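# Close the white door from inside so it latches

## Task

From inside the room, push the white door shut until its latch catches and holds. Disturb nothing else, finish with both grippers empty, release the door and back away. The robot must not topple or be left leaning. Once everything has settled after you finish, for the final second neither arm (hands included) nor the lift may be in contact with anything, and the base may touch only fixed things, nothing movable such as a part, box, cart, lid or drawer.

## Robot and tools

ROBOT. A LinearBot: an omnidirectional wheeled base with a column about 1.7 m high. A carriage rides up and down the column (lift_m, 0 to 1 m) and carries two identical six-joint arms, left and right, each ending in a two-finger gripper. The arm bases sit roughly 0.57 m + lift_m above the floor, and carriage parts hang about 0.15 m lower. A hand reaches about 0.78 m from its shoulder but only about 0.38 m below the arm base. The parked arm pose is joints 1-6 = 0, 0.05, 0.05, 1.45, 0, 0. Cameras: carriage_camera (fixed, facing forward, tilted about 20 degrees down), left_wrist_camera and right_wrist_camera (looking past the fingertips).

FRAMES. Base frame: origin on the floor below the base centre, x forward, y left, z up, in metres. left_hand and right_hand report the midpoint between each hand's finger pads in this frame, with quat_wxyz giving hand orientation (hand z along the fingers, y the opening direction). Odometry frame = base frame at scene start. base_odometry counts wheel rotation only, so slip shows up as travel; heading in rad, left positive, -3.142 to 3.142. Hand readings tend to sit above the true hand, more so at long reach.

move. One action per call. Action keys: base, joints, speeds, min_time_s; non-action keys: cameras, blocking. A call without an action just reports state and images.
- base: exactly one of translate_m (forward +, -2 to 2 m), strafe_m (left +, -2 to 2 m), rotate_rad (counter-clockwise +, -6.3 to 6.3 rad). These are relative offsets from where the base last measured itself, not poses.
- joints: one flat object for both arms together, keyed by joint name, each an absolute target. lift_m 0 to 1 m. Per arm (left_ and right_ prefixes): joint1_rad -2.617 to 3.054 (yaw about vertical, 0 forward, + left); joint2_rad 0 to 3.141 (shoulder: 0 upper arm back and level, 1.57 vertical, 3.14 forward level); joint3_rad 0 to 3.141 (elbow, 0 folded, 3.14 straight); joint4_rad -1.57 to 1.57 (wrist pitch, + lifts fingertips); joint5_rad -1.57 to 1.57 (wrist yaw, + swings fingertips right, opposite to joint1); joint6_rad -2.094 to 2.094 (roll about the fingers); gripper_m 0 to 0.093 (pad gap in metres). Tolerances for done: lift 0.004, j1 0.02, j2 0.105, j3 0.06, j4 0.04, j5 0.025, j6 0.02, gripper 0.004.
- speeds: per-action caps: translate_m and strafe_m 0.02-0.5 m/s, rotate_rad 0.05-1.57 rad/s, lift_m 0.08-0.27 m/s (default 0.25).
- min_time_s 0.1 to 8: a floor on arm and gripper motion duration; too short a value makes the arm rush and overshoot; 2 or more straightens hand paths slightly.
- blocking true (default) returns after everything stops; false returns in about 0.5 s while motion continues, and wait(0) then shows the earlier move. A new move replaces only the targets it names.
No action exceeds 15 s; a move is cut at 14 s (time_out). Unknown keys make a call invalid; out-of-range values are refused, and a refusal or an unrequested stop cancels the reply's later move, wait and finished_scene calls.

wait(seconds 0-10, cameras): lets the scene run with no new command. stop(cameras): brakes all running motions; braked ones read stopped and may keep pressing. zoom_image(camera, region [x0,y0,x1,y1] in pixels, max 504x504): enlarges part of a camera's latest image. read_manual: licence texts only. finished_scene(scene): ends the current scene irreversibly; make no further calls in that reply after ending scene 1.

RESULTS. base_status and joint_status per motion: done, moving, off_target (resting short and possibly still pushing), contact_stop (wheel or lift overload, target dropped), time_out, stopped, not_followed (arm targets withheld because an arm would nearly touch itself or the other arm), limit_stop_at_motor_heat. on_its_own lists what the robot did unasked ('held at' is a target). motor_effort is percent of maximum, bracket = peak in last action, with sizable per-motor error. Joint torques are listed per arm joint; joints 1-3 wrap at ±28 N m. A 'Motor temperatures' block per arm; MOTOR HOT appears at 75 °C, and at 100 °C that arm goes limp for 30-60 s (OVER-TEMPERATURE FAULT). Park an arm to cool it; stretched or pressing arms heat fast, even while you are thinking. Gripper readings on a firm grip may be a few mm off the object width; to release, command well above the reading.

CAUTIONS. Time runs while you think. Base drives do not sense arms: an arm can bend against the door while the drive reports done. Never drive away from something a hand grips firmly (like a shut door's handle) — the robot can pitch forward and fall; arm pulls also tilt it. A rising hand z with no command means a lean. After a base contact_stop, back off about 0.2 m the way you came. Arms have no contact stop and keep pressing; release pressure by sending the arm its current readings. Avoid arm-on-arm hits or presses (a hard press ends the scene). With joint2 below 0.8, swinging joint1 outward 0.5 rad or more can hit the column. Tipping risk rises with a high carriage, outstretched or loaded arms, pushing and sudden stops. Do not slam the door or strike fixed objects hard. To finish, open the grippers, withdraw, park the arms and stand clear so nothing of the arms or lift touches anything.

Each tool is called after "Call:" as a command line: name --argument value for each argument, lists and objects as JSON in quotes; but a table of rows of numbers goes row by row, as --pt "numbers of a row", without its own name.

## Session

Call:
move

Scene clock: 0.00 s.
Joint torques (N m): no reading
Motor temperatures (°C): left_arm=[31 34 39 31 28 30 27] | right_arm=[32 35 36 31 30 29 31]
base_odometry: x=+0.000 y=+0.000 heading=+0.000
base_status: not commanded
joint_positions: lift_m=+0.300 left_joint1_rad=-0.003 left_joint2_rad=+0.052 left_joint3_rad=+0.038 left_joint4_rad=+1.430 left_joint5_rad=-0.033 left_joint6_rad=+0.031 left_gripper_m=+0.09396 right_joint1_rad=+0.000 right_joint2_rad=+0.035 right_joint3_rad=+0.040 right_joint4_rad=+1.434 right_joint5_rad=-0.028 right_joint6_rad=-0.032 right_gripper_m=+0.09396
joint_status: not commanded
motor_effort: lift_m=+18 drive_wheels=+1
left_hand: x=+0.2553 y=+0.3028 z=+1.3095 quat_wxyz=(+0.997, -0.015, +0.077, +0.015) (m; base frame)
right_hand: x=+0.2486 y=-0.2923 z=+1.3103 quat_wxyz=(+0.998, -0.015, +0.066, -0.015) (m; base frame)
pictures: carriage_camera, left_wrist_camera, right_wrist_camera
Images, in order (width x height): carriage_camera 672x504, left_wrist_camera 672x504, right_wrist_camera 672x504.

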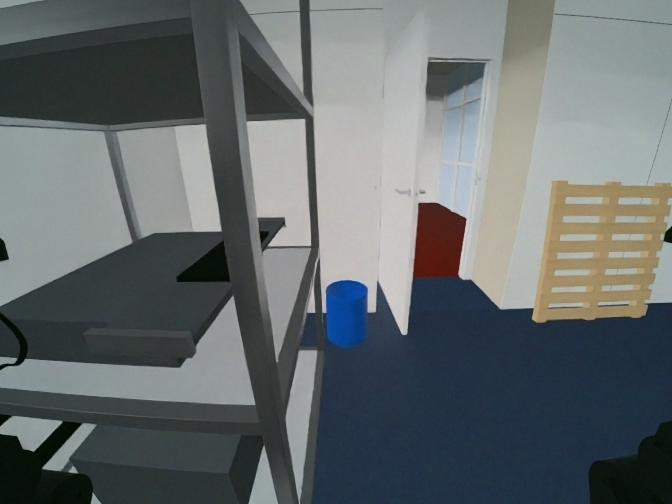

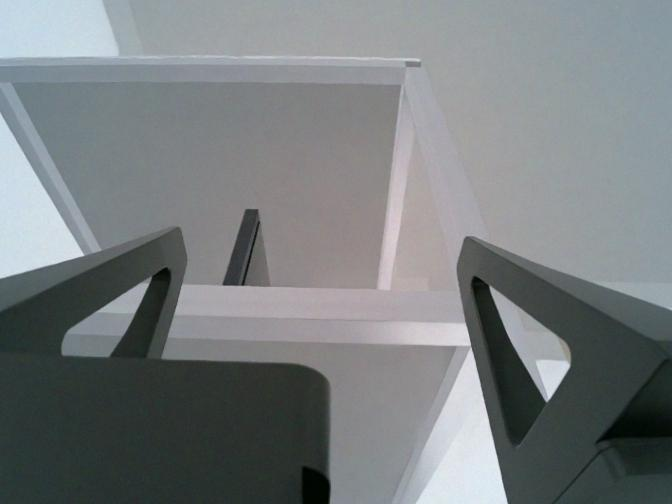

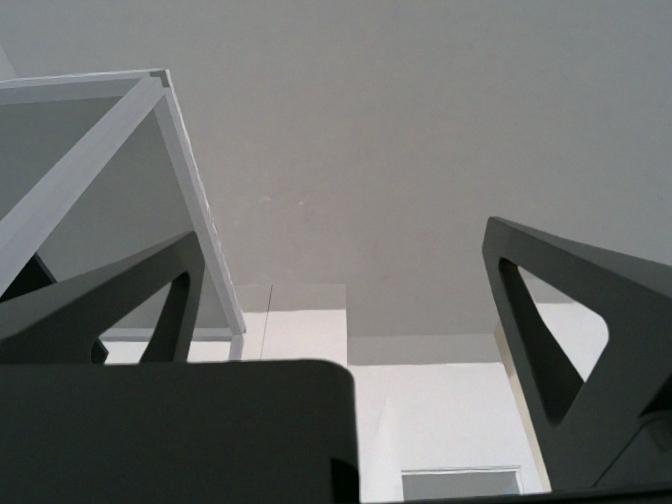

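Call:
zoom_image --camera "carriage_camera" --region '[310, 0, 520, 350]'

Call:
zoom_image --camera "carriage_camera" --region '[360, 160, 500, 350]'

Scaled by 1.440 from the camera's 672x504 image, which has a finer 960x720 frame.

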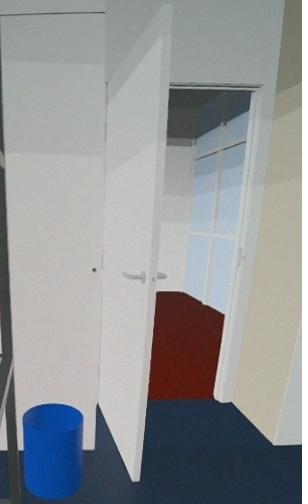

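Scaled by 2.653 from the camera's 672x504 image, which has a finer 960x720 frame.

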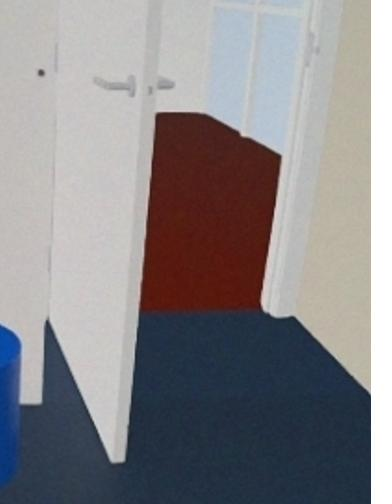

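Call:
move --base '{"strafe_m": -0.44}' --joints '{"lift_m": 0.2, "right_joint1_rad": 0.7, "right_joint2_rad": 2.0, "right_joint3_rad": 2.0, "right_joint4_rad": 0.0, "right_joint5_rad": 0, "right_joint6_rad": 0, "right_gripper_m": 0.0}' --min_time_s 2.5 --cameras '["carriage_camera", "right_wrist_camera"]'

Call:
move --base '{"translate_m": 1.0}' --cameras '["carriage_camera", "right_wrist_camera"]'

Scene clock: 94.23 s.
Joint torques (N m): left_arm=[-0.18 3.93 5.57 -0.09 0.14 0.08] | right_arm=[0.77 -10.13 10.63 2.14 0.04 0.06]
move: done
base_odometry: x=+0.000 y=-0.440 heading=-0.001
base_status: done
joint_positions: lift_m=+0.200 left_joint1_rad=-0.003 left_joint2_rad=+0.052 left_joint3_rad=+0.038 left_joint4_rad=+1.430 left_joint5_rad=-0.033 left_joint6_rad=+0.031 left_gripper_m=+0.09396 right_joint1_rad=+0.692 right_joint2_rad=+1.985 right_joint3_rad=+1.972 right_joint4_rad=+0.010 right_joint5_rad=-0.012 right_joint6_rad=-0.008 right_gripper_m=+0.00010
joint_status: all done
motor_effort: lift_m=+18(20) drive_wheels=-2(18)
left_hand: x=+0.2553 y=+0.3028 z=+1.2095 quat_wxyz=(+0.997, -0.015, +0.077, +0.015) (m; base frame)
right_hand: x=+0.6912 y=+0.0999 z=+1.1920 quat_wxyz=(+0.664, -0.247, +0.664, +0.241) (m; base frame)
pictures: carriage_camera, right_wrist_camera
Images, in order (width x height): carriage_camera 672x504, right_wrist_camera 672x504.

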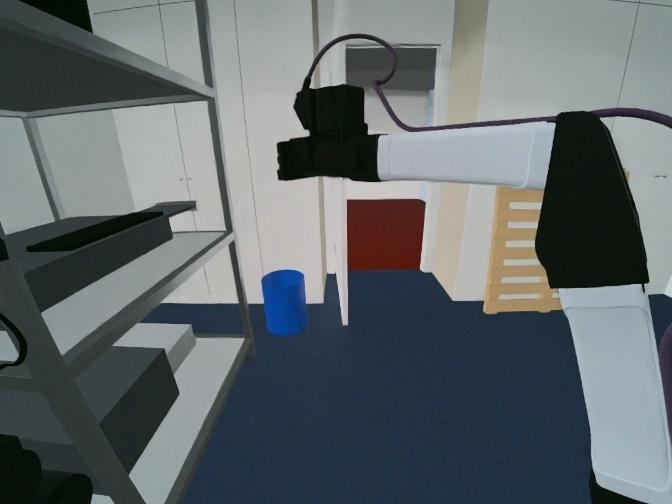

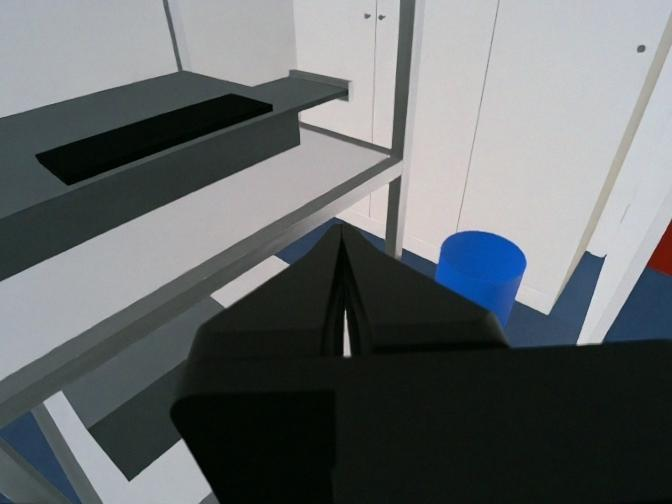

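Scene clock: 98.53 s.
Joint torques (N m): left_arm=[-0.13 3.97 5.63 -0.06 0.12 0.06] | right_arm=[0.34 -10.19 10.59 2.17 0.02 0.05]
move: done
base_odometry: x=+1.000 y=-0.441 heading=-0.001
base_status: done
joint_positions: lift_m=+0.200 left_joint1_rad=-0.003 left_joint2_rad=+0.052 left_joint3_rad=+0.038 left_joint4_rad=+1.429 left_joint5_rad=-0.033 left_joint6_rad=+0.031 left_gripper_m=+0.09396 right_joint1_rad=+0.694 right_joint2_rad=+1.987 right_joint3_rad=+1.972 right_joint4_rad=+0.005 right_joint5_rad=-0.009 right_joint6_rad=-0.008 right_gripper_m=+0.00010
joint_status: not commanded
motor_effort: lift_m=+18(19) drive_wheels=-2(16)
left_hand: x=+0.2556 y=+0.3028 z=+1.2094 quat_wxyz=(+0.997, -0.015, +0.078, +0.015) (m; base frame)
right_hand: x=+0.6912 y=+0.1011 z=+1.1891 quat_wxyz=(+0.661, -0.247, +0.666, +0.240) (m; base frame)
pictures: carriage_camera, right_wrist_camera
Images, in order (width x height): carriage_camera 672x504, right_wrist_camera 672x504.

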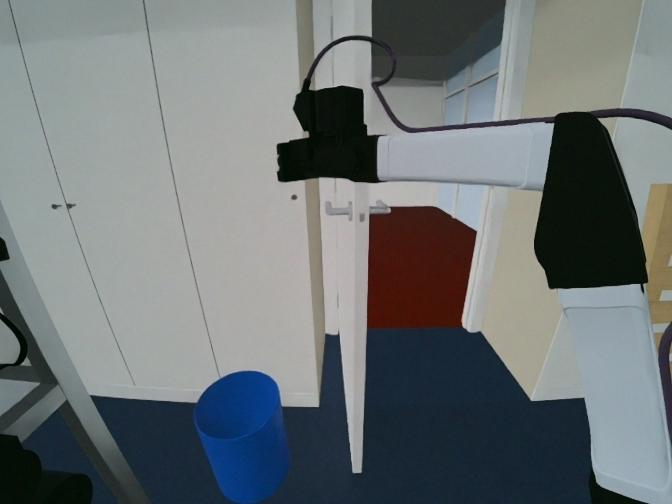

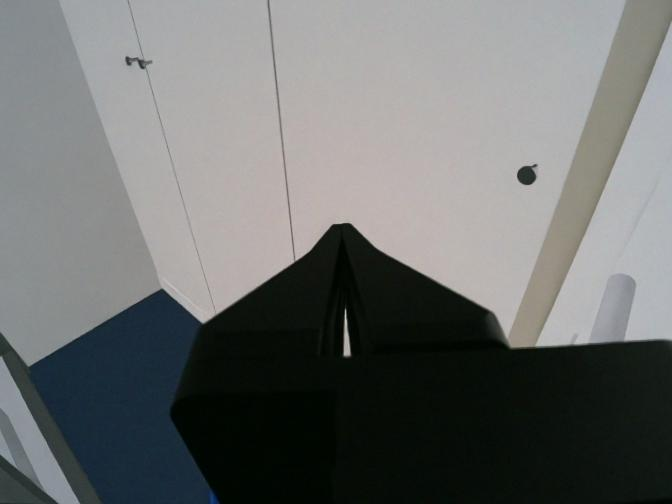

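Call:
move --base '{"translate_m": 0.3}' --speeds '{"translate_m": 0.2}' --cameras '["carriage_camera", "right_wrist_camera"]'

Call:
move --joints '{"right_joint1_rad": 0.35}' --min_time_s 3 --cameras '["carriage_camera"]'

Scene clock: 112.60 s.
Joint torques (N m): left_arm=[-0.17 4.04 5.57 -0.07 0.1 0.04] | right_arm=[0.4 -10.56 9.1 2.24 -0.11 0.02]
Motor temperatures (°C): left_arm=[31 35 43 30 28 30 27] | right_arm=[31 43 42 33 30 29 31]
move: done
base_odometry: x=+1.300 y=-0.442 heading=-0.001
base_status: done
joint_positions: lift_m=+0.200 left_joint1_rad=-0.003 left_joint2_rad=+0.052 left_joint3_rad=+0.038 left_joint4_rad=+1.428 left_joint5_rad=-0.033 left_joint6_rad=+0.031 left_gripper_m=+0.09396 right_joint1_rad=+0.694 right_joint2_rad=+1.990 right_joint3_rad=+1.987 right_joint4_rad=+0.001 right_joint5_rad=+0.003 right_joint6_rad=-0.006 right_gripper_m=+0.00010
joint_status: not commanded
motor_effort: lift_m=+19(19) drive_wheels=+0(15)
left_hand: x=+0.2559 y=+0.3028 z=+1.2093 quat_wxyz=(+0.997, -0.015, +0.078, +0.015) (m; base frame)
right_hand: x=+0.6925 y=+0.0995 z=+1.1939 quat_wxyz=(+0.665, -0.242, +0.665, +0.237) (m; base frame)
pictures: carriage_camera, right_wrist_camera
Images, in order (width x height): carriage_camera 672x504, right_wrist_camera 672x504.

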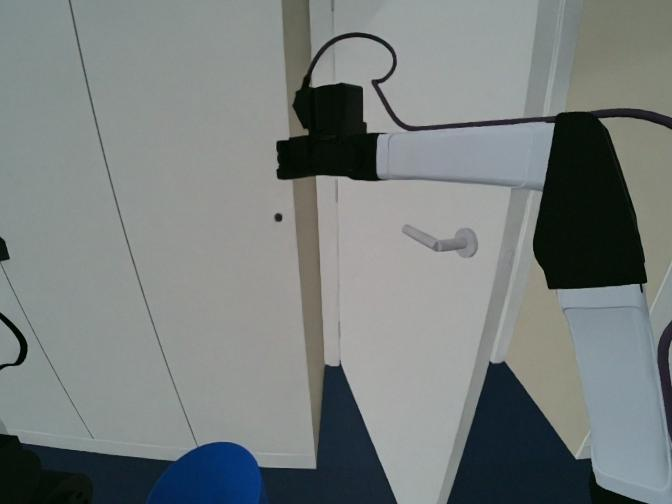

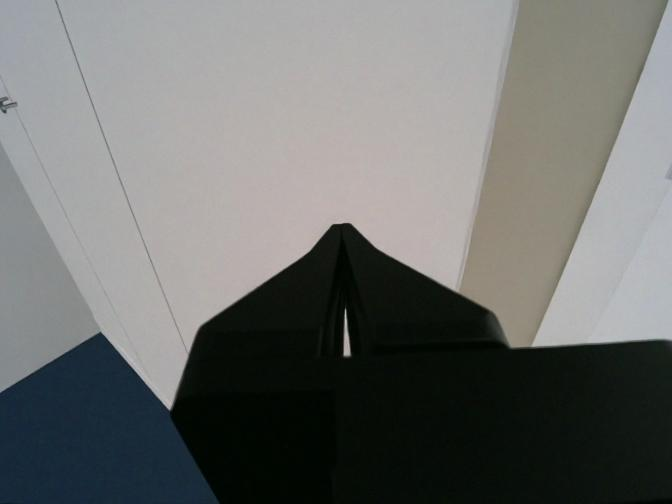

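Scene clock: 115.90 s.
Joint torques (N m): left_arm=[-0.2 4.12 5.61 -0.04 0.1 0.05] | right_arm=[-0.84 -10.47 9.09 2.23 -0.09 0.03]
move: done
base_odometry: x=+1.300 y=-0.442 heading=-0.001
base_status: not commanded
joint_positions: lift_m=+0.200 left_joint1_rad=-0.003 left_joint2_rad=+0.052 left_joint3_rad=+0.038 left_joint4_rad=+1.428 left_joint5_rad=-0.033 left_joint6_rad=+0.031 left_gripper_m=+0.09396 right_joint1_rad=+0.357 right_joint2_rad=+1.990 right_joint3_rad=+1.987 right_joint4_rad=+0.001 right_joint5_rad=+0.003 right_joint6_rad=-0.006 right_gripper_m=+0.00010
joint_status: all done
motor_effort: lift_m=+18(19) drive_wheels=+0(3)
left_hand: x=+0.2559 y=+0.3028 z=+1.2093 quat_wxyz=(+0.997, -0.015, +0.078, +0.015) (m; base frame)
right_hand: x=+0.7968 y=-0.0805 z=+1.1939 quat_wxyz=(+0.696, -0.127, +0.696, +0.123) (m; base frame)
pictures: carriage_camera
Images, in order (width x height): carriage_camera 672x504.

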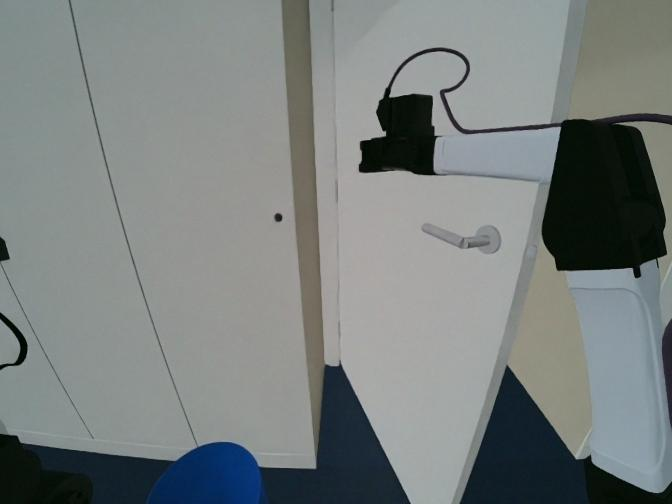

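Call:
move --base '{"translate_m": 0.25}' --speeds '{"translate_m": 0.2}' --cameras '["carriage_camera"]'

Call:
move --base '{"strafe_m": -0.43}' --joints '{"right_joint1_rad": 0.15}' --speeds '{"strafe_m": 0.25}' --min_time_s 2 --cameras '["carriage_camera"]'

Scene clock: 128.27 s.
Joint torques (N m): left_arm=[-0.13 3.56 5.74 0.01 0.08 0.07] | right_arm=[-0.05 -11.37 8.92 2.27 -0.13 0.03]
move: contact_stop
base_odometry: x=+1.490 y=-0.443 heading=-0.010
base_status: translate_m contact_stop (by the wheels' count: +0.191 of +0.250)
joint_positions: lift_m=+0.200 left_joint1_rad=-0.004 left_joint2_rad=+0.056 left_joint3_rad=+0.036 left_joint4_rad=+1.423 left_joint5_rad=-0.034 left_joint6_rad=+0.031 left_gripper_m=+0.09396 right_joint1_rad=+0.350 right_joint2_rad=+1.999 right_joint3_rad=+1.988 right_joint4_rad=-0.004 right_joint5_rad=+0.003 right_joint6_rad=-0.006 right_gripper_m=+0.00010
joint_status: not commanded
motor_effort: lift_m=+18(19) drive_wheels=+24(92)
left_hand: x=+0.2591 y=+0.3028 z=+1.2084 quat_wxyz=(+0.996, -0.015, +0.084, +0.015) (m; base frame)
right_hand: x=+0.8007 y=-0.0838 z=+1.1882 quat_wxyz=(+0.692, -0.125, +0.701, +0.119) (m; base frame)
pictures: carriage_camera
Images, in order (width x height): carriage_camera 672x504.

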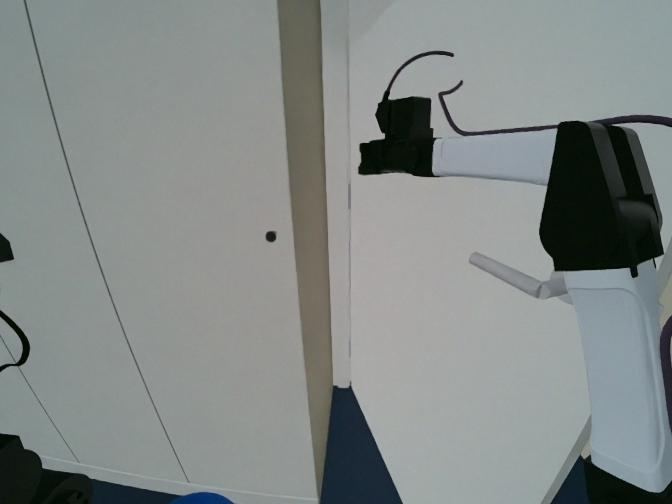

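not run: a stop that you did not command came earlier in this reply.

Call:
move --base '{"strafe_m": -0.43}' --joints '{"right_joint1_rad": 0.15}' --speeds '{"strafe_m": 0.25}' --min_time_s 2 --cameras '["carriage_camera"]'

Scene clock: 135.83 s.
Joint torques (N m): left_arm=[-0.12 3.49 5.87 0 0.13 0.05] | right_arm=[-0.53 -11.32 9.09 2.24 0.02 -0.09]
move: done
base_odometry: x=+1.486 y=-0.873 heading=-0.010
base_status: done
joint_positions: lift_m=+0.200 left_joint1_rad=-0.005 left_joint2_rad=+0.056 left_joint3_rad=+0.036 left_joint4_rad=+1.423 left_joint5_rad=-0.034 left_joint6_rad=+0.031 left_gripper_m=+0.09396 right_joint1_rad=+0.155 right_joint2_rad=+1.999 right_joint3_rad=+1.988 right_joint4_rad=-0.001 right_joint5_rad=-0.011 right_joint6_rad=+0.003 right_gripper_m=+0.00009
joint_status: all done
motor_effort: lift_m=+18(18) drive_wheels=+0(14)
left_hand: x=+0.2592 y=+0.3029 z=+1.2084 quat_wxyz=(+0.996, -0.016, +0.084, +0.014) (m; base frame)
right_hand: x=+0.8305 y=-0.1990 z=+1.1889 quat_wxyz=(+0.701, -0.058, +0.709, +0.059) (m; base frame)
pictures: carriage_camera
Images, in order (width x height): carriage_camera 672x504.

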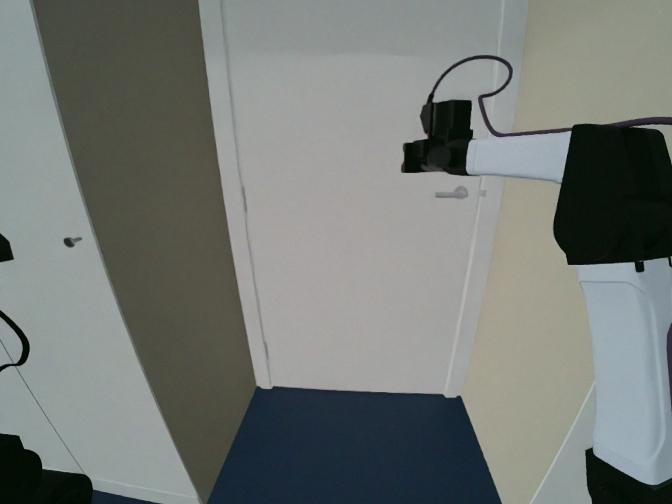

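Call:
move --base '{"translate_m": 0.4}' --speeds '{"translate_m": 0.2}' --cameras '["carriage_camera", "right_wrist_camera"]'

Call:
move --base '{"translate_m": 0.2}' --speeds '{"translate_m": 0.1}' --cameras '["carriage_camera", "right_wrist_camera"]'

Scene clock: 147.03 s.
Joint torques (N m): left_arm=[0.01 3.47 5.93 0.03 0.12 0.06] | right_arm=[-5.31 1.59 7.38 3.11 3.18 -0.06]
Motor temperatures (°C): left_arm=[31 35 42 30 28 30 27] | right_arm=[31 48 43 37 30 29 31]
move: done
base_odometry: x=+1.886 y=-0.877 heading=-0.010
base_status: done
joint_positions: lift_m=+0.200 left_joint1_rad=-0.005 left_joint2_rad=+0.056 left_joint3_rad=+0.036 left_joint4_rad=+1.424 left_joint5_rad=-0.034 left_joint6_rad=+0.031 left_gripper_m=+0.09396 right_joint1_rad=+0.205 right_joint2_rad=+1.868 right_joint3_rad=+2.001 right_joint4_rad=-0.087 right_joint5_rad=-0.343 right_joint6_rad=+0.003 right_gripper_m=+0.00009
joint_status: not commanded
motor_effort: lift_m=+19(19) drive_wheels=+9(16)
left_hand: x=+0.2590 y=+0.3029 z=+1.2084 quat_wxyz=(+0.996, -0.016, +0.084, +0.014) (m; base frame)
right_hand: x=+0.7611 y=-0.1238 z=+1.2496 quat_wxyz=(+0.697, -0.191, +0.664, +0.191) (m; base frame)
pictures: carriage_camera, right_wrist_camera
Images, in order (width x height): carriage_camera 672x504, right_wrist_camera 672x504.

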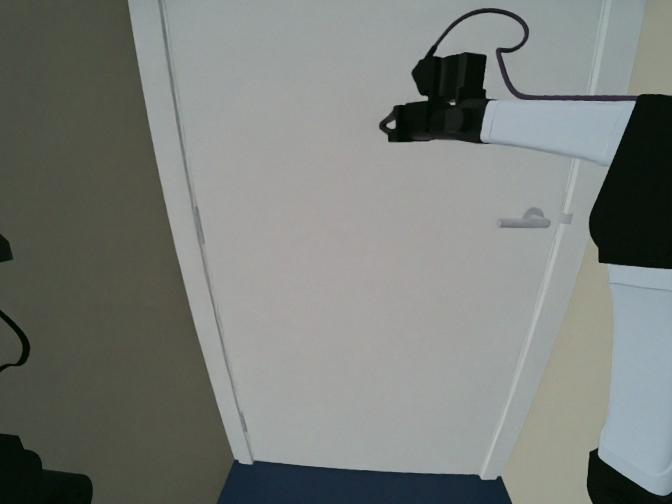

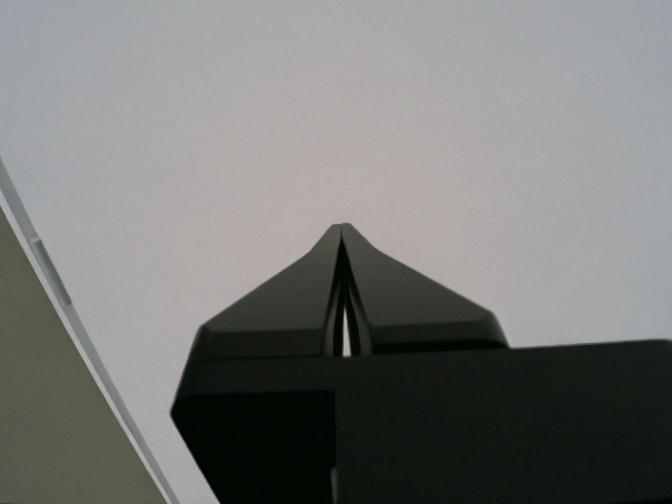

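Scene clock: 149.73 s.
Joint torques (N m): left_arm=[-0.02 3.4 5.89 -0.02 0.13 0.03] | right_arm=[-17.88 20.63 -1.95 3.78 7.67 -2.99]
Motor temperatures (°C): left_arm=[31 35 42 30 28 30 27] | right_arm=[33 49 42 38 37 29 31]
move: done
base_odometry: x=+2.085 y=-0.880 heading=-0.010
base_status: done
joint_positions: lift_m=+0.200 left_joint1_rad=-0.005 left_joint2_rad=+0.056 left_joint3_rad=+0.036 left_joint4_rad=+1.425 left_joint5_rad=-0.034 left_joint6_rad=+0.031 left_gripper_m=+0.09396 right_joint1_rad=+0.340 right_joint2_rad=+1.629 right_joint3_rad=+2.083 right_joint4_rad=-0.182 right_joint5_rad=-0.778 right_joint6_rad=+0.256 right_gripper_m=+0.00012
joint_status: not commanded
motor_effort: lift_m=+19(20) drive_wheels=+16(24)
left_hand: x=+0.2587 y=+0.3029 z=+1.2083 quat_wxyz=(+0.996, -0.016, +0.083, +0.014) (m; base frame)
right_hand: x=+0.5704 y=-0.0421 z=+1.3719 quat_wxyz=(+0.637, -0.325, +0.547, +0.436) (m; base frame)
pictures: carriage_camera, right_wrist_camera
Images, in order (width x height): carriage_camera 672x504, right_wrist_camera 672x504.

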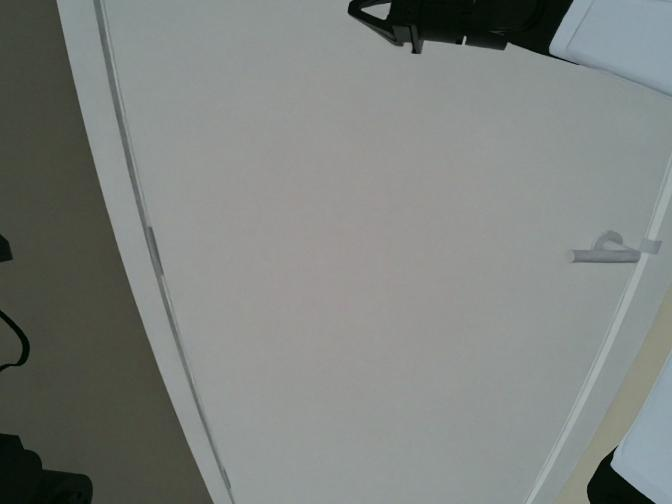

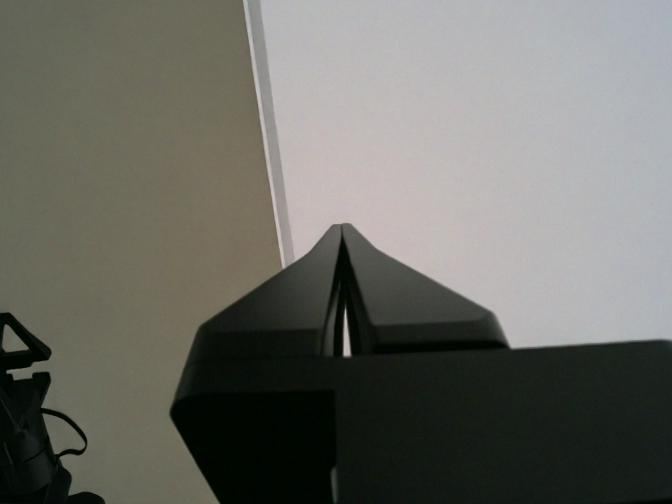

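Call:
move --base '{"translate_m": -0.25}' --speeds '{"translate_m": 0.15}' --cameras '["carriage_camera"]'

Call:
move --base '{"translate_m": -0.4}' --cameras '["carriage_camera"]'

Call:
zoom_image --camera "carriage_camera" --region '[400, 0, 560, 400]'

Scene clock: 159.17 s.
Joint torques (N m): left_arm=[-0.06 3.41 5.85 0.02 0.14 0.05] | right_arm=[-3.54 -5.75 5.08 1.18 0.9 -0.15]
Motor temperatures (°C): left_arm=[31 35 42 30 28 30 27] | right_arm=[37 55 41 41 58 32 31]
move: done
base_odometry: x=+1.835 y=-0.877 heading=-0.010
base_status: done
joint_positions: lift_m=+0.200 left_joint1_rad=-0.005 left_joint2_rad=+0.056 left_joint3_rad=+0.036 left_joint4_rad=+1.424 left_joint5_rad=-0.034 left_joint6_rad=+0.031 left_gripper_m=+0.09396 right_joint1_rad=+0.187 right_joint2_rad=+1.943 right_joint3_rad=+2.026 right_joint4_rad=+0.086 right_joint5_rad=-0.100 right_joint6_rad=+0.010 right_gripper_m=+0.00008
joint_status: not commanded
motor_effort: lift_m=+18(20) drive_wheels=-2(13)
left_hand: x=+0.2589 y=+0.3029 z=+1.2084 quat_wxyz=(+0.996, -0.016, +0.084, +0.014) (m; base frame)
right_hand: x=+0.8002 y=-0.1689 z=+1.2620 quat_wxyz=(+0.757, -0.095, +0.638, +0.107) (m; base frame)
pictures: carriage_camera
Images, in order (width x height): carriage_camera 672x504.

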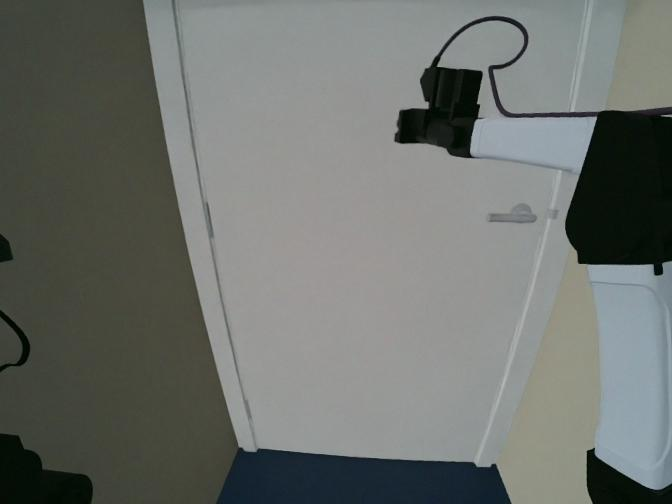

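Scene clock: 162.00 s.
Joint torques (N m): left_arm=[-0.1 3.4 5.89 -0.05 0.12 0.07] | right_arm=[-0.29 -10.93 7.24 2.28 0.05 -0.14]
move: done
base_odometry: x=+1.435 y=-0.873 heading=-0.010
base_status: done
joint_positions: lift_m=+0.200 left_joint1_rad=-0.005 left_joint2_rad=+0.056 left_joint3_rad=+0.036 left_joint4_rad=+1.425 left_joint5_rad=-0.034 left_joint6_rad=+0.031 left_gripper_m=+0.09396 right_joint1_rad=+0.152 right_joint2_rad=+1.995 right_joint3_rad=+2.004 right_joint4_rad=+0.001 right_joint5_rad=-0.012 right_joint6_rad=+0.008 right_gripper_m=+0.00008
joint_status: not commanded
motor_effort: lift_m=+18(19) drive_wheels=+0(13)
left_hand: x=+0.2586 y=+0.3029 z=+1.2085 quat_wxyz=(+0.996, -0.016, +0.083, +0.014) (m; base frame)
right_hand: x=+0.8287 y=-0.2008 z=+1.1995 quat_wxyz=(+0.708, -0.055, +0.701, +0.061) (m; base frame)
pictures: carriage_camera
Images, in order (width x height): carriage_camera 672x504.

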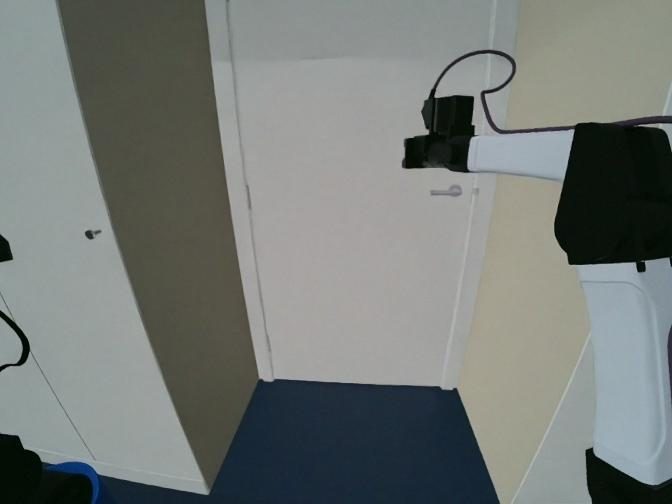

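Scaled by 1.260 from the camera's 672x504 image, which has a finer 960x720 frame.

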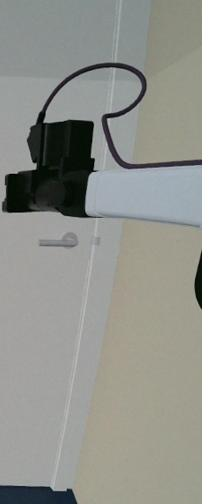

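Call:
finished_scene --scene 1

The scene is finished: the task was done.


## Next scene

The same job, from a new start.

Call:
move --cameras '["carriage_camera"]'

Scene clock: 0.00 s.
Joint torques (N m): no reading
Motor temperatures (°C): left_arm=[30 32 35 29 27 30 27] | right_arm=[31 33 33 29 31 29 31]
base_odometry: x=+0.000 y=+0.000 heading=+0.000
base_status: not commanded
joint_positions: lift_m=+0.300 left_joint1_rad=-0.004 left_joint2_rad=+0.043 left_joint3_rad=+0.038 left_joint4_rad=+1.478 left_joint5_rad=-0.003 left_joint6_rad=-0.042 left_gripper_m=+0.09396 right_joint1_rad=-0.020 right_joint2_rad=+0.054 right_joint3_rad=+0.039 right_joint4_rad=+1.497 right_joint5_rad=+0.020 right_joint6_rad=+0.048 right_gripper_m=+0.09396
joint_status: not commanded
motor_effort: lift_m=+18 drive_wheels=+0
left_hand: x=+0.2411 y=+0.2976 z=+1.3111 quat_wxyz=(+0.999, -0.002, +0.049, -0.023) (m; base frame)
right_hand: x=+0.2395 y=-0.3011 z=+1.3116 quat_wxyz=(+0.999, +0.011, +0.044, +0.013) (m; base frame)
pictures: carriage_camera
Images, in order (width x height): carriage_camera 672x504.

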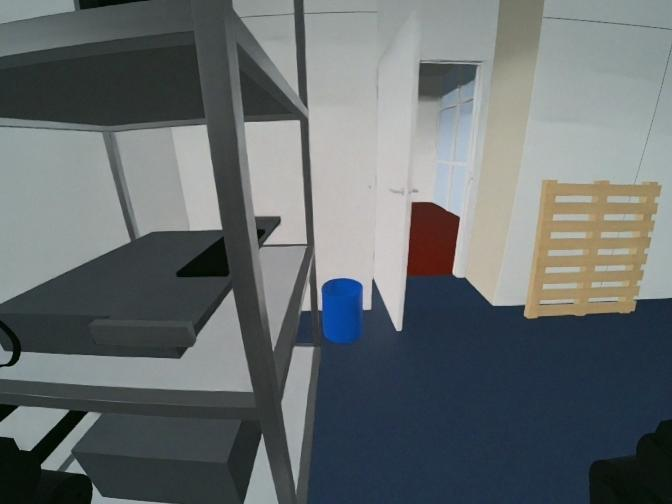

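Call:
move --base '{"strafe_m": -0.41}' --joints '{"lift_m": 0.2, "right_joint1_rad": 0.7, "right_joint2_rad": 2.0, "right_joint3_rad": 2.0, "right_joint4_rad": 0.0, "right_joint5_rad": 0, "right_joint6_rad": 0, "right_gripper_m": 0.0}' --min_time_s 1.5

Call:
move --base '{"translate_m": 1.31}' --cameras '["carriage_camera"]'

Call:
move --base '{"strafe_m": -0.2}' --joints '{"right_joint1_rad": 0.35}' --speeds '{"strafe_m": 0.25}' --min_time_s 1.5 --cameras '["carriage_camera"]'

Call:
move --base '{"translate_m": 0.19}' --speeds '{"translate_m": 0.3}'

Call:
move --base '{"strafe_m": -0.23}' --joints '{"right_joint1_rad": 0.1}' --speeds '{"strafe_m": 0.25}' --min_time_s 1.2 --cameras '["carriage_camera"]'

Scene clock: 33.23 s.
Joint torques (N m): left_arm=[-0.14 4.1 5.6 -0.18 0.14 0.04] | right_arm=[0.31 -10.93 10.33 2.24 -0.16 -0.15]
move: done
base_odometry: x=+0.000 y=-0.410 heading=-0.001
base_status: done
joint_positions: lift_m=+0.200 left_joint1_rad=-0.003 left_joint2_rad=+0.043 left_joint3_rad=+0.038 left_joint4_rad=+1.478 left_joint5_rad=-0.003 left_joint6_rad=-0.042 left_gripper_m=+0.09396 right_joint1_rad=+0.693 right_joint2_rad=+1.993 right_joint3_rad=+1.973 right_joint4_rad=+0.009 right_joint5_rad=+0.010 right_joint6_rad=+0.008 right_gripper_m=+0.00010
joint_status: all done
motor_effort: lift_m=+18(20) drive_wheels=-3(18)
left_hand: x=+0.2411 y=+0.2976 z=+1.2111 quat_wxyz=(+0.999, -0.002, +0.049, -0.022) (m; base frame)
right_hand: x=+0.6950 y=+0.0993 z=+1.1871 quat_wxyz=(+0.661, -0.236, +0.671, +0.238) (m; base frame)
pictures: none

Scene clock: 38.13 s.
Joint torques (N m): left_arm=[-0.18 4.08 5.49 -0.16 0.11 0.07] | right_arm=[0.53 -10.88 9.07 2.31 -0.12 -0.12]
move: done
base_odometry: x=+1.310 y=-0.412 heading=-0.001
base_status: done
joint_positions: lift_m=+0.200 left_joint1_rad=-0.003 left_joint2_rad=+0.043 left_joint3_rad=+0.038 left_joint4_rad=+1.476 left_joint5_rad=-0.003 left_joint6_rad=-0.042 left_gripper_m=+0.09396 right_joint1_rad=+0.693 right_joint2_rad=+1.993 right_joint3_rad=+1.984 right_joint4_rad=+0.001 right_joint5_rad=+0.007 right_joint6_rad=+0.007 right_gripper_m=+0.00009
joint_status: not commanded
motor_effort: lift_m=+18(19) drive_wheels=+1(17)
left_hand: x=+0.2414 y=+0.2977 z=+1.2110 quat_wxyz=(+0.998, -0.003, +0.050, -0.022) (m; base frame)
right_hand: x=+0.6942 y=+0.0989 z=+1.1911 quat_wxyz=(+0.663, -0.236, +0.669, +0.239) (m; base frame)
pictures: carriage_camera
Images, in order (width x height): carriage_camera 672x504.

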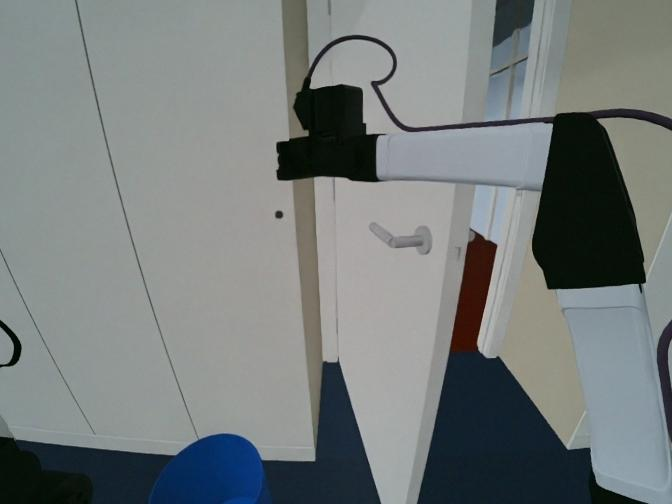

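Scene clock: 40.30 s.
Joint torques (N m): left_arm=[-0.18 4.05 5.44 -0.17 0.13 0.04] | right_arm=[-0.4 -11.08 9.2 2.26 -0.04 -0.13]
move: done
base_odometry: x=+1.310 y=-0.612 heading=-0.001
base_status: done
joint_positions: lift_m=+0.200 left_joint1_rad=-0.003 left_joint2_rad=+0.043 left_joint3_rad=+0.038 left_joint4_rad=+1.476 left_joint5_rad=-0.003 left_joint6_rad=-0.042 left_gripper_m=+0.09396 right_joint1_rad=+0.354 right_joint2_rad=+1.994 right_joint3_rad=+1.984 right_joint4_rad=+0.002 right_joint5_rad=-0.005 right_joint6_rad=+0.008 right_gripper_m=+0.00008
joint_status: all done
motor_effort: lift_m=+18(19) drive_wheels=-1(15)
left_hand: x=+0.2414 y=+0.2977 z=+1.2110 quat_wxyz=(+0.999, -0.003, +0.050, -0.022) (m; base frame)
right_hand: x=+0.7984 y=-0.0808 z=+1.1904 quat_wxyz=(+0.692, -0.124, +0.699, +0.128) (m; base frame)
pictures: carriage_camera
Images, in order (width x height): carriage_camera 672x504.

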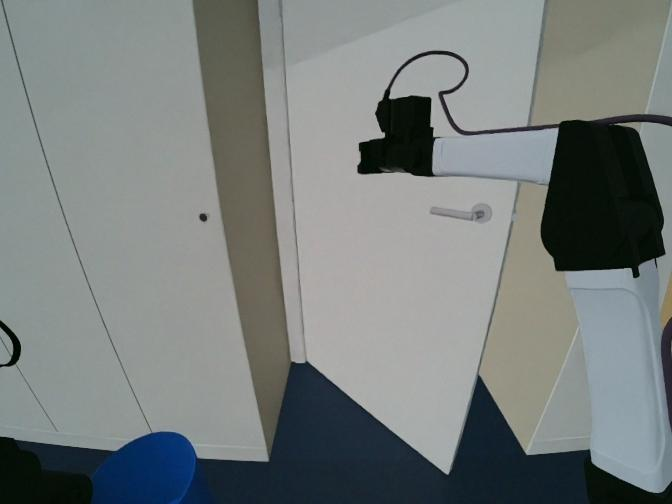

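Scene clock: 42.33 s.
Joint torques (N m): left_arm=[-0.17 4.1 5.61 -0.18 0.11 0.04] | right_arm=[-0.5 -11.06 9.28 2.29 -0.02 -0.14]
Motor temperatures (°C): left_arm=[30 33 38 29 27 30 27] | right_arm=[31 38 37 32 30 29 31]
move: done
base_odometry: x=+1.500 y=-0.612 heading=-0.001
base_status: done
joint_positions: lift_m=+0.200 left_joint1_rad=-0.003 left_joint2_rad=+0.043 left_joint3_rad=+0.038 left_joint4_rad=+1.476 left_joint5_rad=-0.003 left_joint6_rad=-0.042 left_gripper_m=+0.09396 right_joint1_rad=+0.353 right_joint2_rad=+1.995 right_joint3_rad=+1.984 right_joint4_rad=-0.001 right_joint5_rad=-0.005 right_joint6_rad=+0.008 right_gripper_m=+0.00008
joint_status: not commanded
motor_effort: lift_m=+18(18) drive_wheels=-1(13)
left_hand: x=+0.2415 y=+0.2977 z=+1.2110 quat_wxyz=(+0.998, -0.003, +0.050, -0.022) (m; base frame)
right_hand: x=+0.7987 y=-0.0812 z=+1.1894 quat_wxyz=(+0.691, -0.124, +0.700, +0.128) (m; base frame)
pictures: none

Scene clock: 44.53 s.
Joint torques (N m): left_arm=[-0.17 4.05 5.65 -0.15 0.1 0.08] | right_arm=[0.16 -11.12 9.18 2.3 0.06 -0.11]
move: done
base_odometry: x=+1.500 y=-0.842 heading=-0.001
base_status: done
joint_positions: lift_m=+0.200 left_joint1_rad=-0.003 left_joint2_rad=+0.043 left_joint3_rad=+0.038 left_joint4_rad=+1.476 left_joint5_rad=-0.003 left_joint6_rad=-0.042 left_gripper_m=+0.09396 right_joint1_rad=+0.097 right_joint2_rad=+1.995 right_joint3_rad=+1.984 right_joint4_rad=-0.002 right_joint5_rad=-0.012 right_joint6_rad=+0.007 right_gripper_m=+0.00008
joint_status: all done
motor_effort: lift_m=+18(18) drive_wheels=+0(13)
left_hand: x=+0.2415 y=+0.2977 z=+1.2110 quat_wxyz=(+0.998, -0.003, +0.050, -0.022) (m; base frame)
right_hand: x=+0.8343 y=-0.2350 z=+1.1891 quat_wxyz=(+0.702, -0.036, +0.710, +0.041) (m; base frame)
pictures: carriage_camera
Images, in order (width x height): carriage_camera 672x504.

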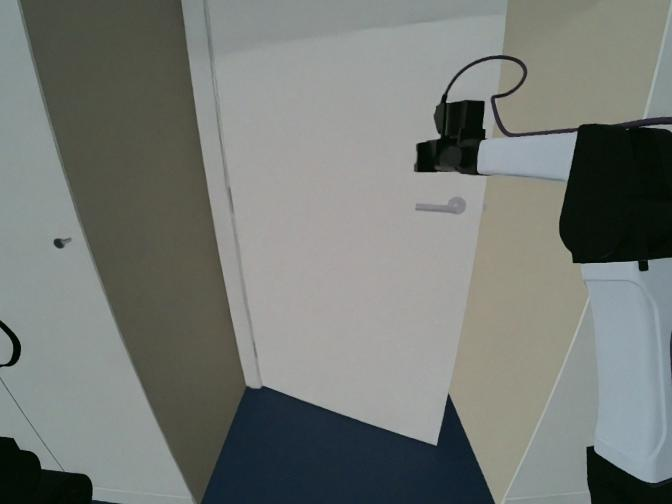

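Call:
move --base '{"translate_m": 0.47}' --speeds '{"translate_m": 0.2}' --cameras '["carriage_camera"]'

Call:
move --base '{"translate_m": -0.4}' --speeds '{"translate_m": 0.25}' --cameras '["carriage_camera"]'

Scene clock: 51.90 s.
Joint torques (N m): left_arm=[-0.24 4.04 5.56 -0.13 0.09 0.07] | right_arm=[-1.24 13.53 3.29 7.66 0.8 -0.13]
Motor temperatures (°C): left_arm=[30 33 39 29 27 30 27] | right_arm=[31 39 38 38 30 29 31]
move: done
base_odometry: x=+1.969 y=-0.843 heading=-0.002
base_status: done
joint_positions: lift_m=+0.200 left_joint1_rad=-0.003 left_joint2_rad=+0.043 left_joint3_rad=+0.038 left_joint4_rad=+1.477 left_joint5_rad=-0.003 left_joint6_rad=-0.042 left_gripper_m=+0.09396 right_joint1_rad=+0.112 right_joint2_rad=+1.749 right_joint3_rad=+2.038 right_joint4_rad=-0.635 right_joint5_rad=-0.091 right_joint6_rad=+0.006 right_gripper_m=+0.00008
joint_status: not commanded
motor_effort: lift_m=+18(19) drive_wheels=+16(18)
left_hand: x=+0.2412 y=+0.2977 z=+1.2110 quat_wxyz=(+0.999, -0.003, +0.049, -0.022) (m; base frame)
right_hand: x=+0.7271 y=-0.2234 z=+1.1974 quat_wxyz=(+0.571, -0.069, +0.815, +0.071) (m; base frame)
pictures: carriage_camera
Images, in order (width x height): carriage_camera 672x504.

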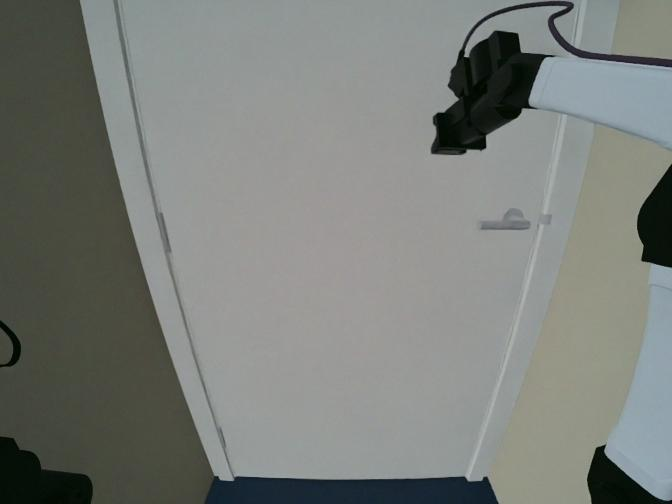

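Scene clock: 54.87 s.
Joint torques (N m): left_arm=[-0.18 4.05 5.59 -0.15 0.11 0.06] | right_arm=[-0.72 -12.34 7.84 2.4 0.03 -0.13]
move: done
base_odometry: x=+1.569 y=-0.843 heading=-0.002
base_status: done
joint_positions: lift_m=+0.200 left_joint1_rad=-0.003 left_joint2_rad=+0.043 left_joint3_rad=+0.038 left_joint4_rad=+1.476 left_joint5_rad=-0.003 left_joint6_rad=-0.042 left_gripper_m=+0.09396 right_joint1_rad=+0.107 right_joint2_rad=+2.007 right_joint3_rad=+1.999 right_joint4_rad=-0.008 right_joint5_rad=-0.012 right_joint6_rad=+0.006 right_gripper_m=+0.00008
joint_status: not commanded
motor_effort: lift_m=+18(19) drive_wheels=+0(12)
left_hand: x=+0.2414 y=+0.2977 z=+1.2110 quat_wxyz=(+0.999, -0.003, +0.050, -0.022) (m; base frame)
right_hand: x=+0.8363 y=-0.2280 z=+1.1875 quat_wxyz=(+0.700, -0.040, +0.711, +0.044) (m; base frame)
pictures: carriage_camera
Images, in order (width x height): carriage_camera 672x504.

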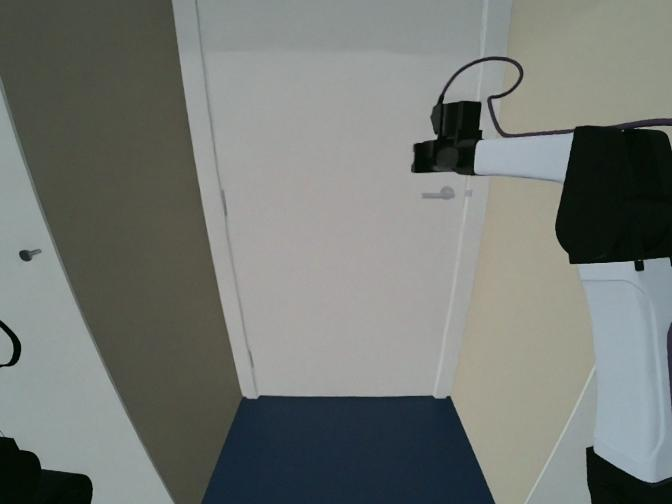

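Call:
zoom_image --camera "carriage_camera" --region '[400, 150, 500, 410]'

Call:
zoom_image --camera "carriage_camera" --region '[220, 330, 470, 420]'

Scaled by 1.938 from the camera's 672x504 image, which has a finer 960x720 frame.

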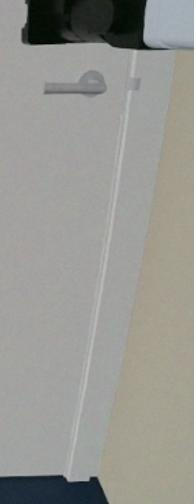

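Scaled by 2.016 from the camera's 672x504 image, which has a finer 960x720 frame.

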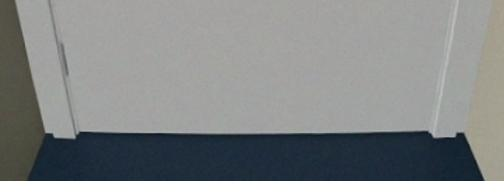

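Call:
move --base '{"translate_m": 0.48}' --speeds '{"translate_m": 0.25}' --cameras '["carriage_camera"]'

Call:
move --base '{"translate_m": -0.48}' --speeds '{"translate_m": 0.3}' --cameras '["carriage_camera"]'

Call:
zoom_image --camera "carriage_camera" --region '[400, 150, 500, 410]'

Scene clock: 76.13 s.
Joint torques (N m): left_arm=[-0.2 4.05 5.57 -0.18 0.11 0.07] | right_arm=[-1.57 20.11 -0.85 7.66 1.76 -0.14]
Motor temperatures (°C): left_arm=[30 33 39 29 27 30 27] | right_arm=[31 46 38 48 31 29 31]
move: done
base_odometry: x=+2.049 y=-0.844 heading=-0.002
base_status: done
joint_positions: lift_m=+0.200 left_joint1_rad=-0.003 left_joint2_rad=+0.043 left_joint3_rad=+0.038 left_joint4_rad=+1.477 left_joint5_rad=-0.003 left_joint6_rad=-0.042 left_gripper_m=+0.09396 right_joint1_rad=+0.116 right_joint2_rad=+1.628 right_joint3_rad=+2.074 right_joint4_rad=-0.977 right_joint5_rad=-0.202 right_joint6_rad=+0.006 right_gripper_m=+0.00008
joint_status: not commanded
motor_effort: lift_m=+17(20) drive_wheels=+12(22)
left_hand: x=+0.2413 y=+0.2977 z=+1.2112 quat_wxyz=(+0.999, -0.003, +0.050, -0.022) (m; base frame)
right_hand: x=+0.6494 y=-0.2115 z=+1.1936 quat_wxyz=(+0.488, -0.097, +0.860, +0.117) (m; base frame)
pictures: carriage_camera
Images, in order (width x height): carriage_camera 672x504.

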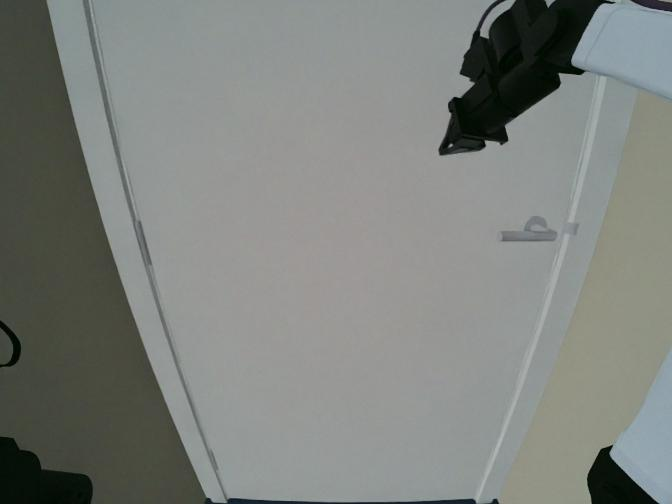

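Scene clock: 79.30 s.
Joint torques (N m): left_arm=[-0.35 4.18 5.55 -0.16 0.09 0.02] | right_arm=[-0.57 -12.38 7.8 2.42 0.06 -0.11]
move: done
base_odometry: x=+1.569 y=-0.843 heading=-0.002
base_status: done
joint_positions: lift_m=+0.200 left_joint1_rad=-0.003 left_joint2_rad=+0.043 left_joint3_rad=+0.038 left_joint4_rad=+1.476 left_joint5_rad=-0.003 left_joint6_rad=-0.042 left_gripper_m=+0.09396 right_joint1_rad=+0.105 right_joint2_rad=+2.010 right_joint3_rad=+1.998 right_joint4_rad=-0.009 right_joint5_rad=-0.013 right_joint6_rad=+0.006 right_gripper_m=+0.00008
joint_status: not commanded
motor_effort: lift_m=+17(18) drive_wheels=+0(13)
left_hand: x=+0.2414 y=+0.2977 z=+1.2111 quat_wxyz=(+0.999, -0.003, +0.050, -0.022) (m; base frame)
right_hand: x=+0.8373 y=-0.2295 z=+1.1849 quat_wxyz=(+0.698, -0.040, +0.713, +0.043) (m; base frame)
pictures: carriage_camera
Images, in order (width x height): carriage_camera 672x504.

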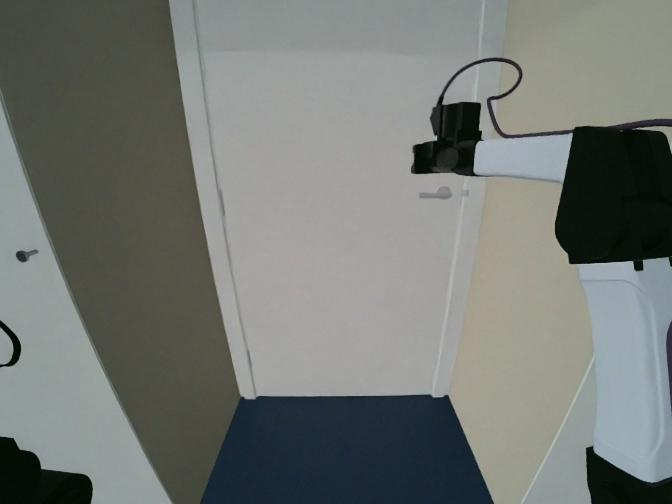

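Scaled by 1.938 from the camera's 672x504 image, which has a finer 960x720 frame.

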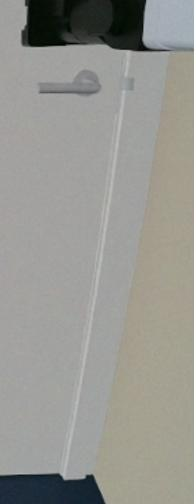

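Call:
finished_scene --scene 2

The scene is finished: the task was done.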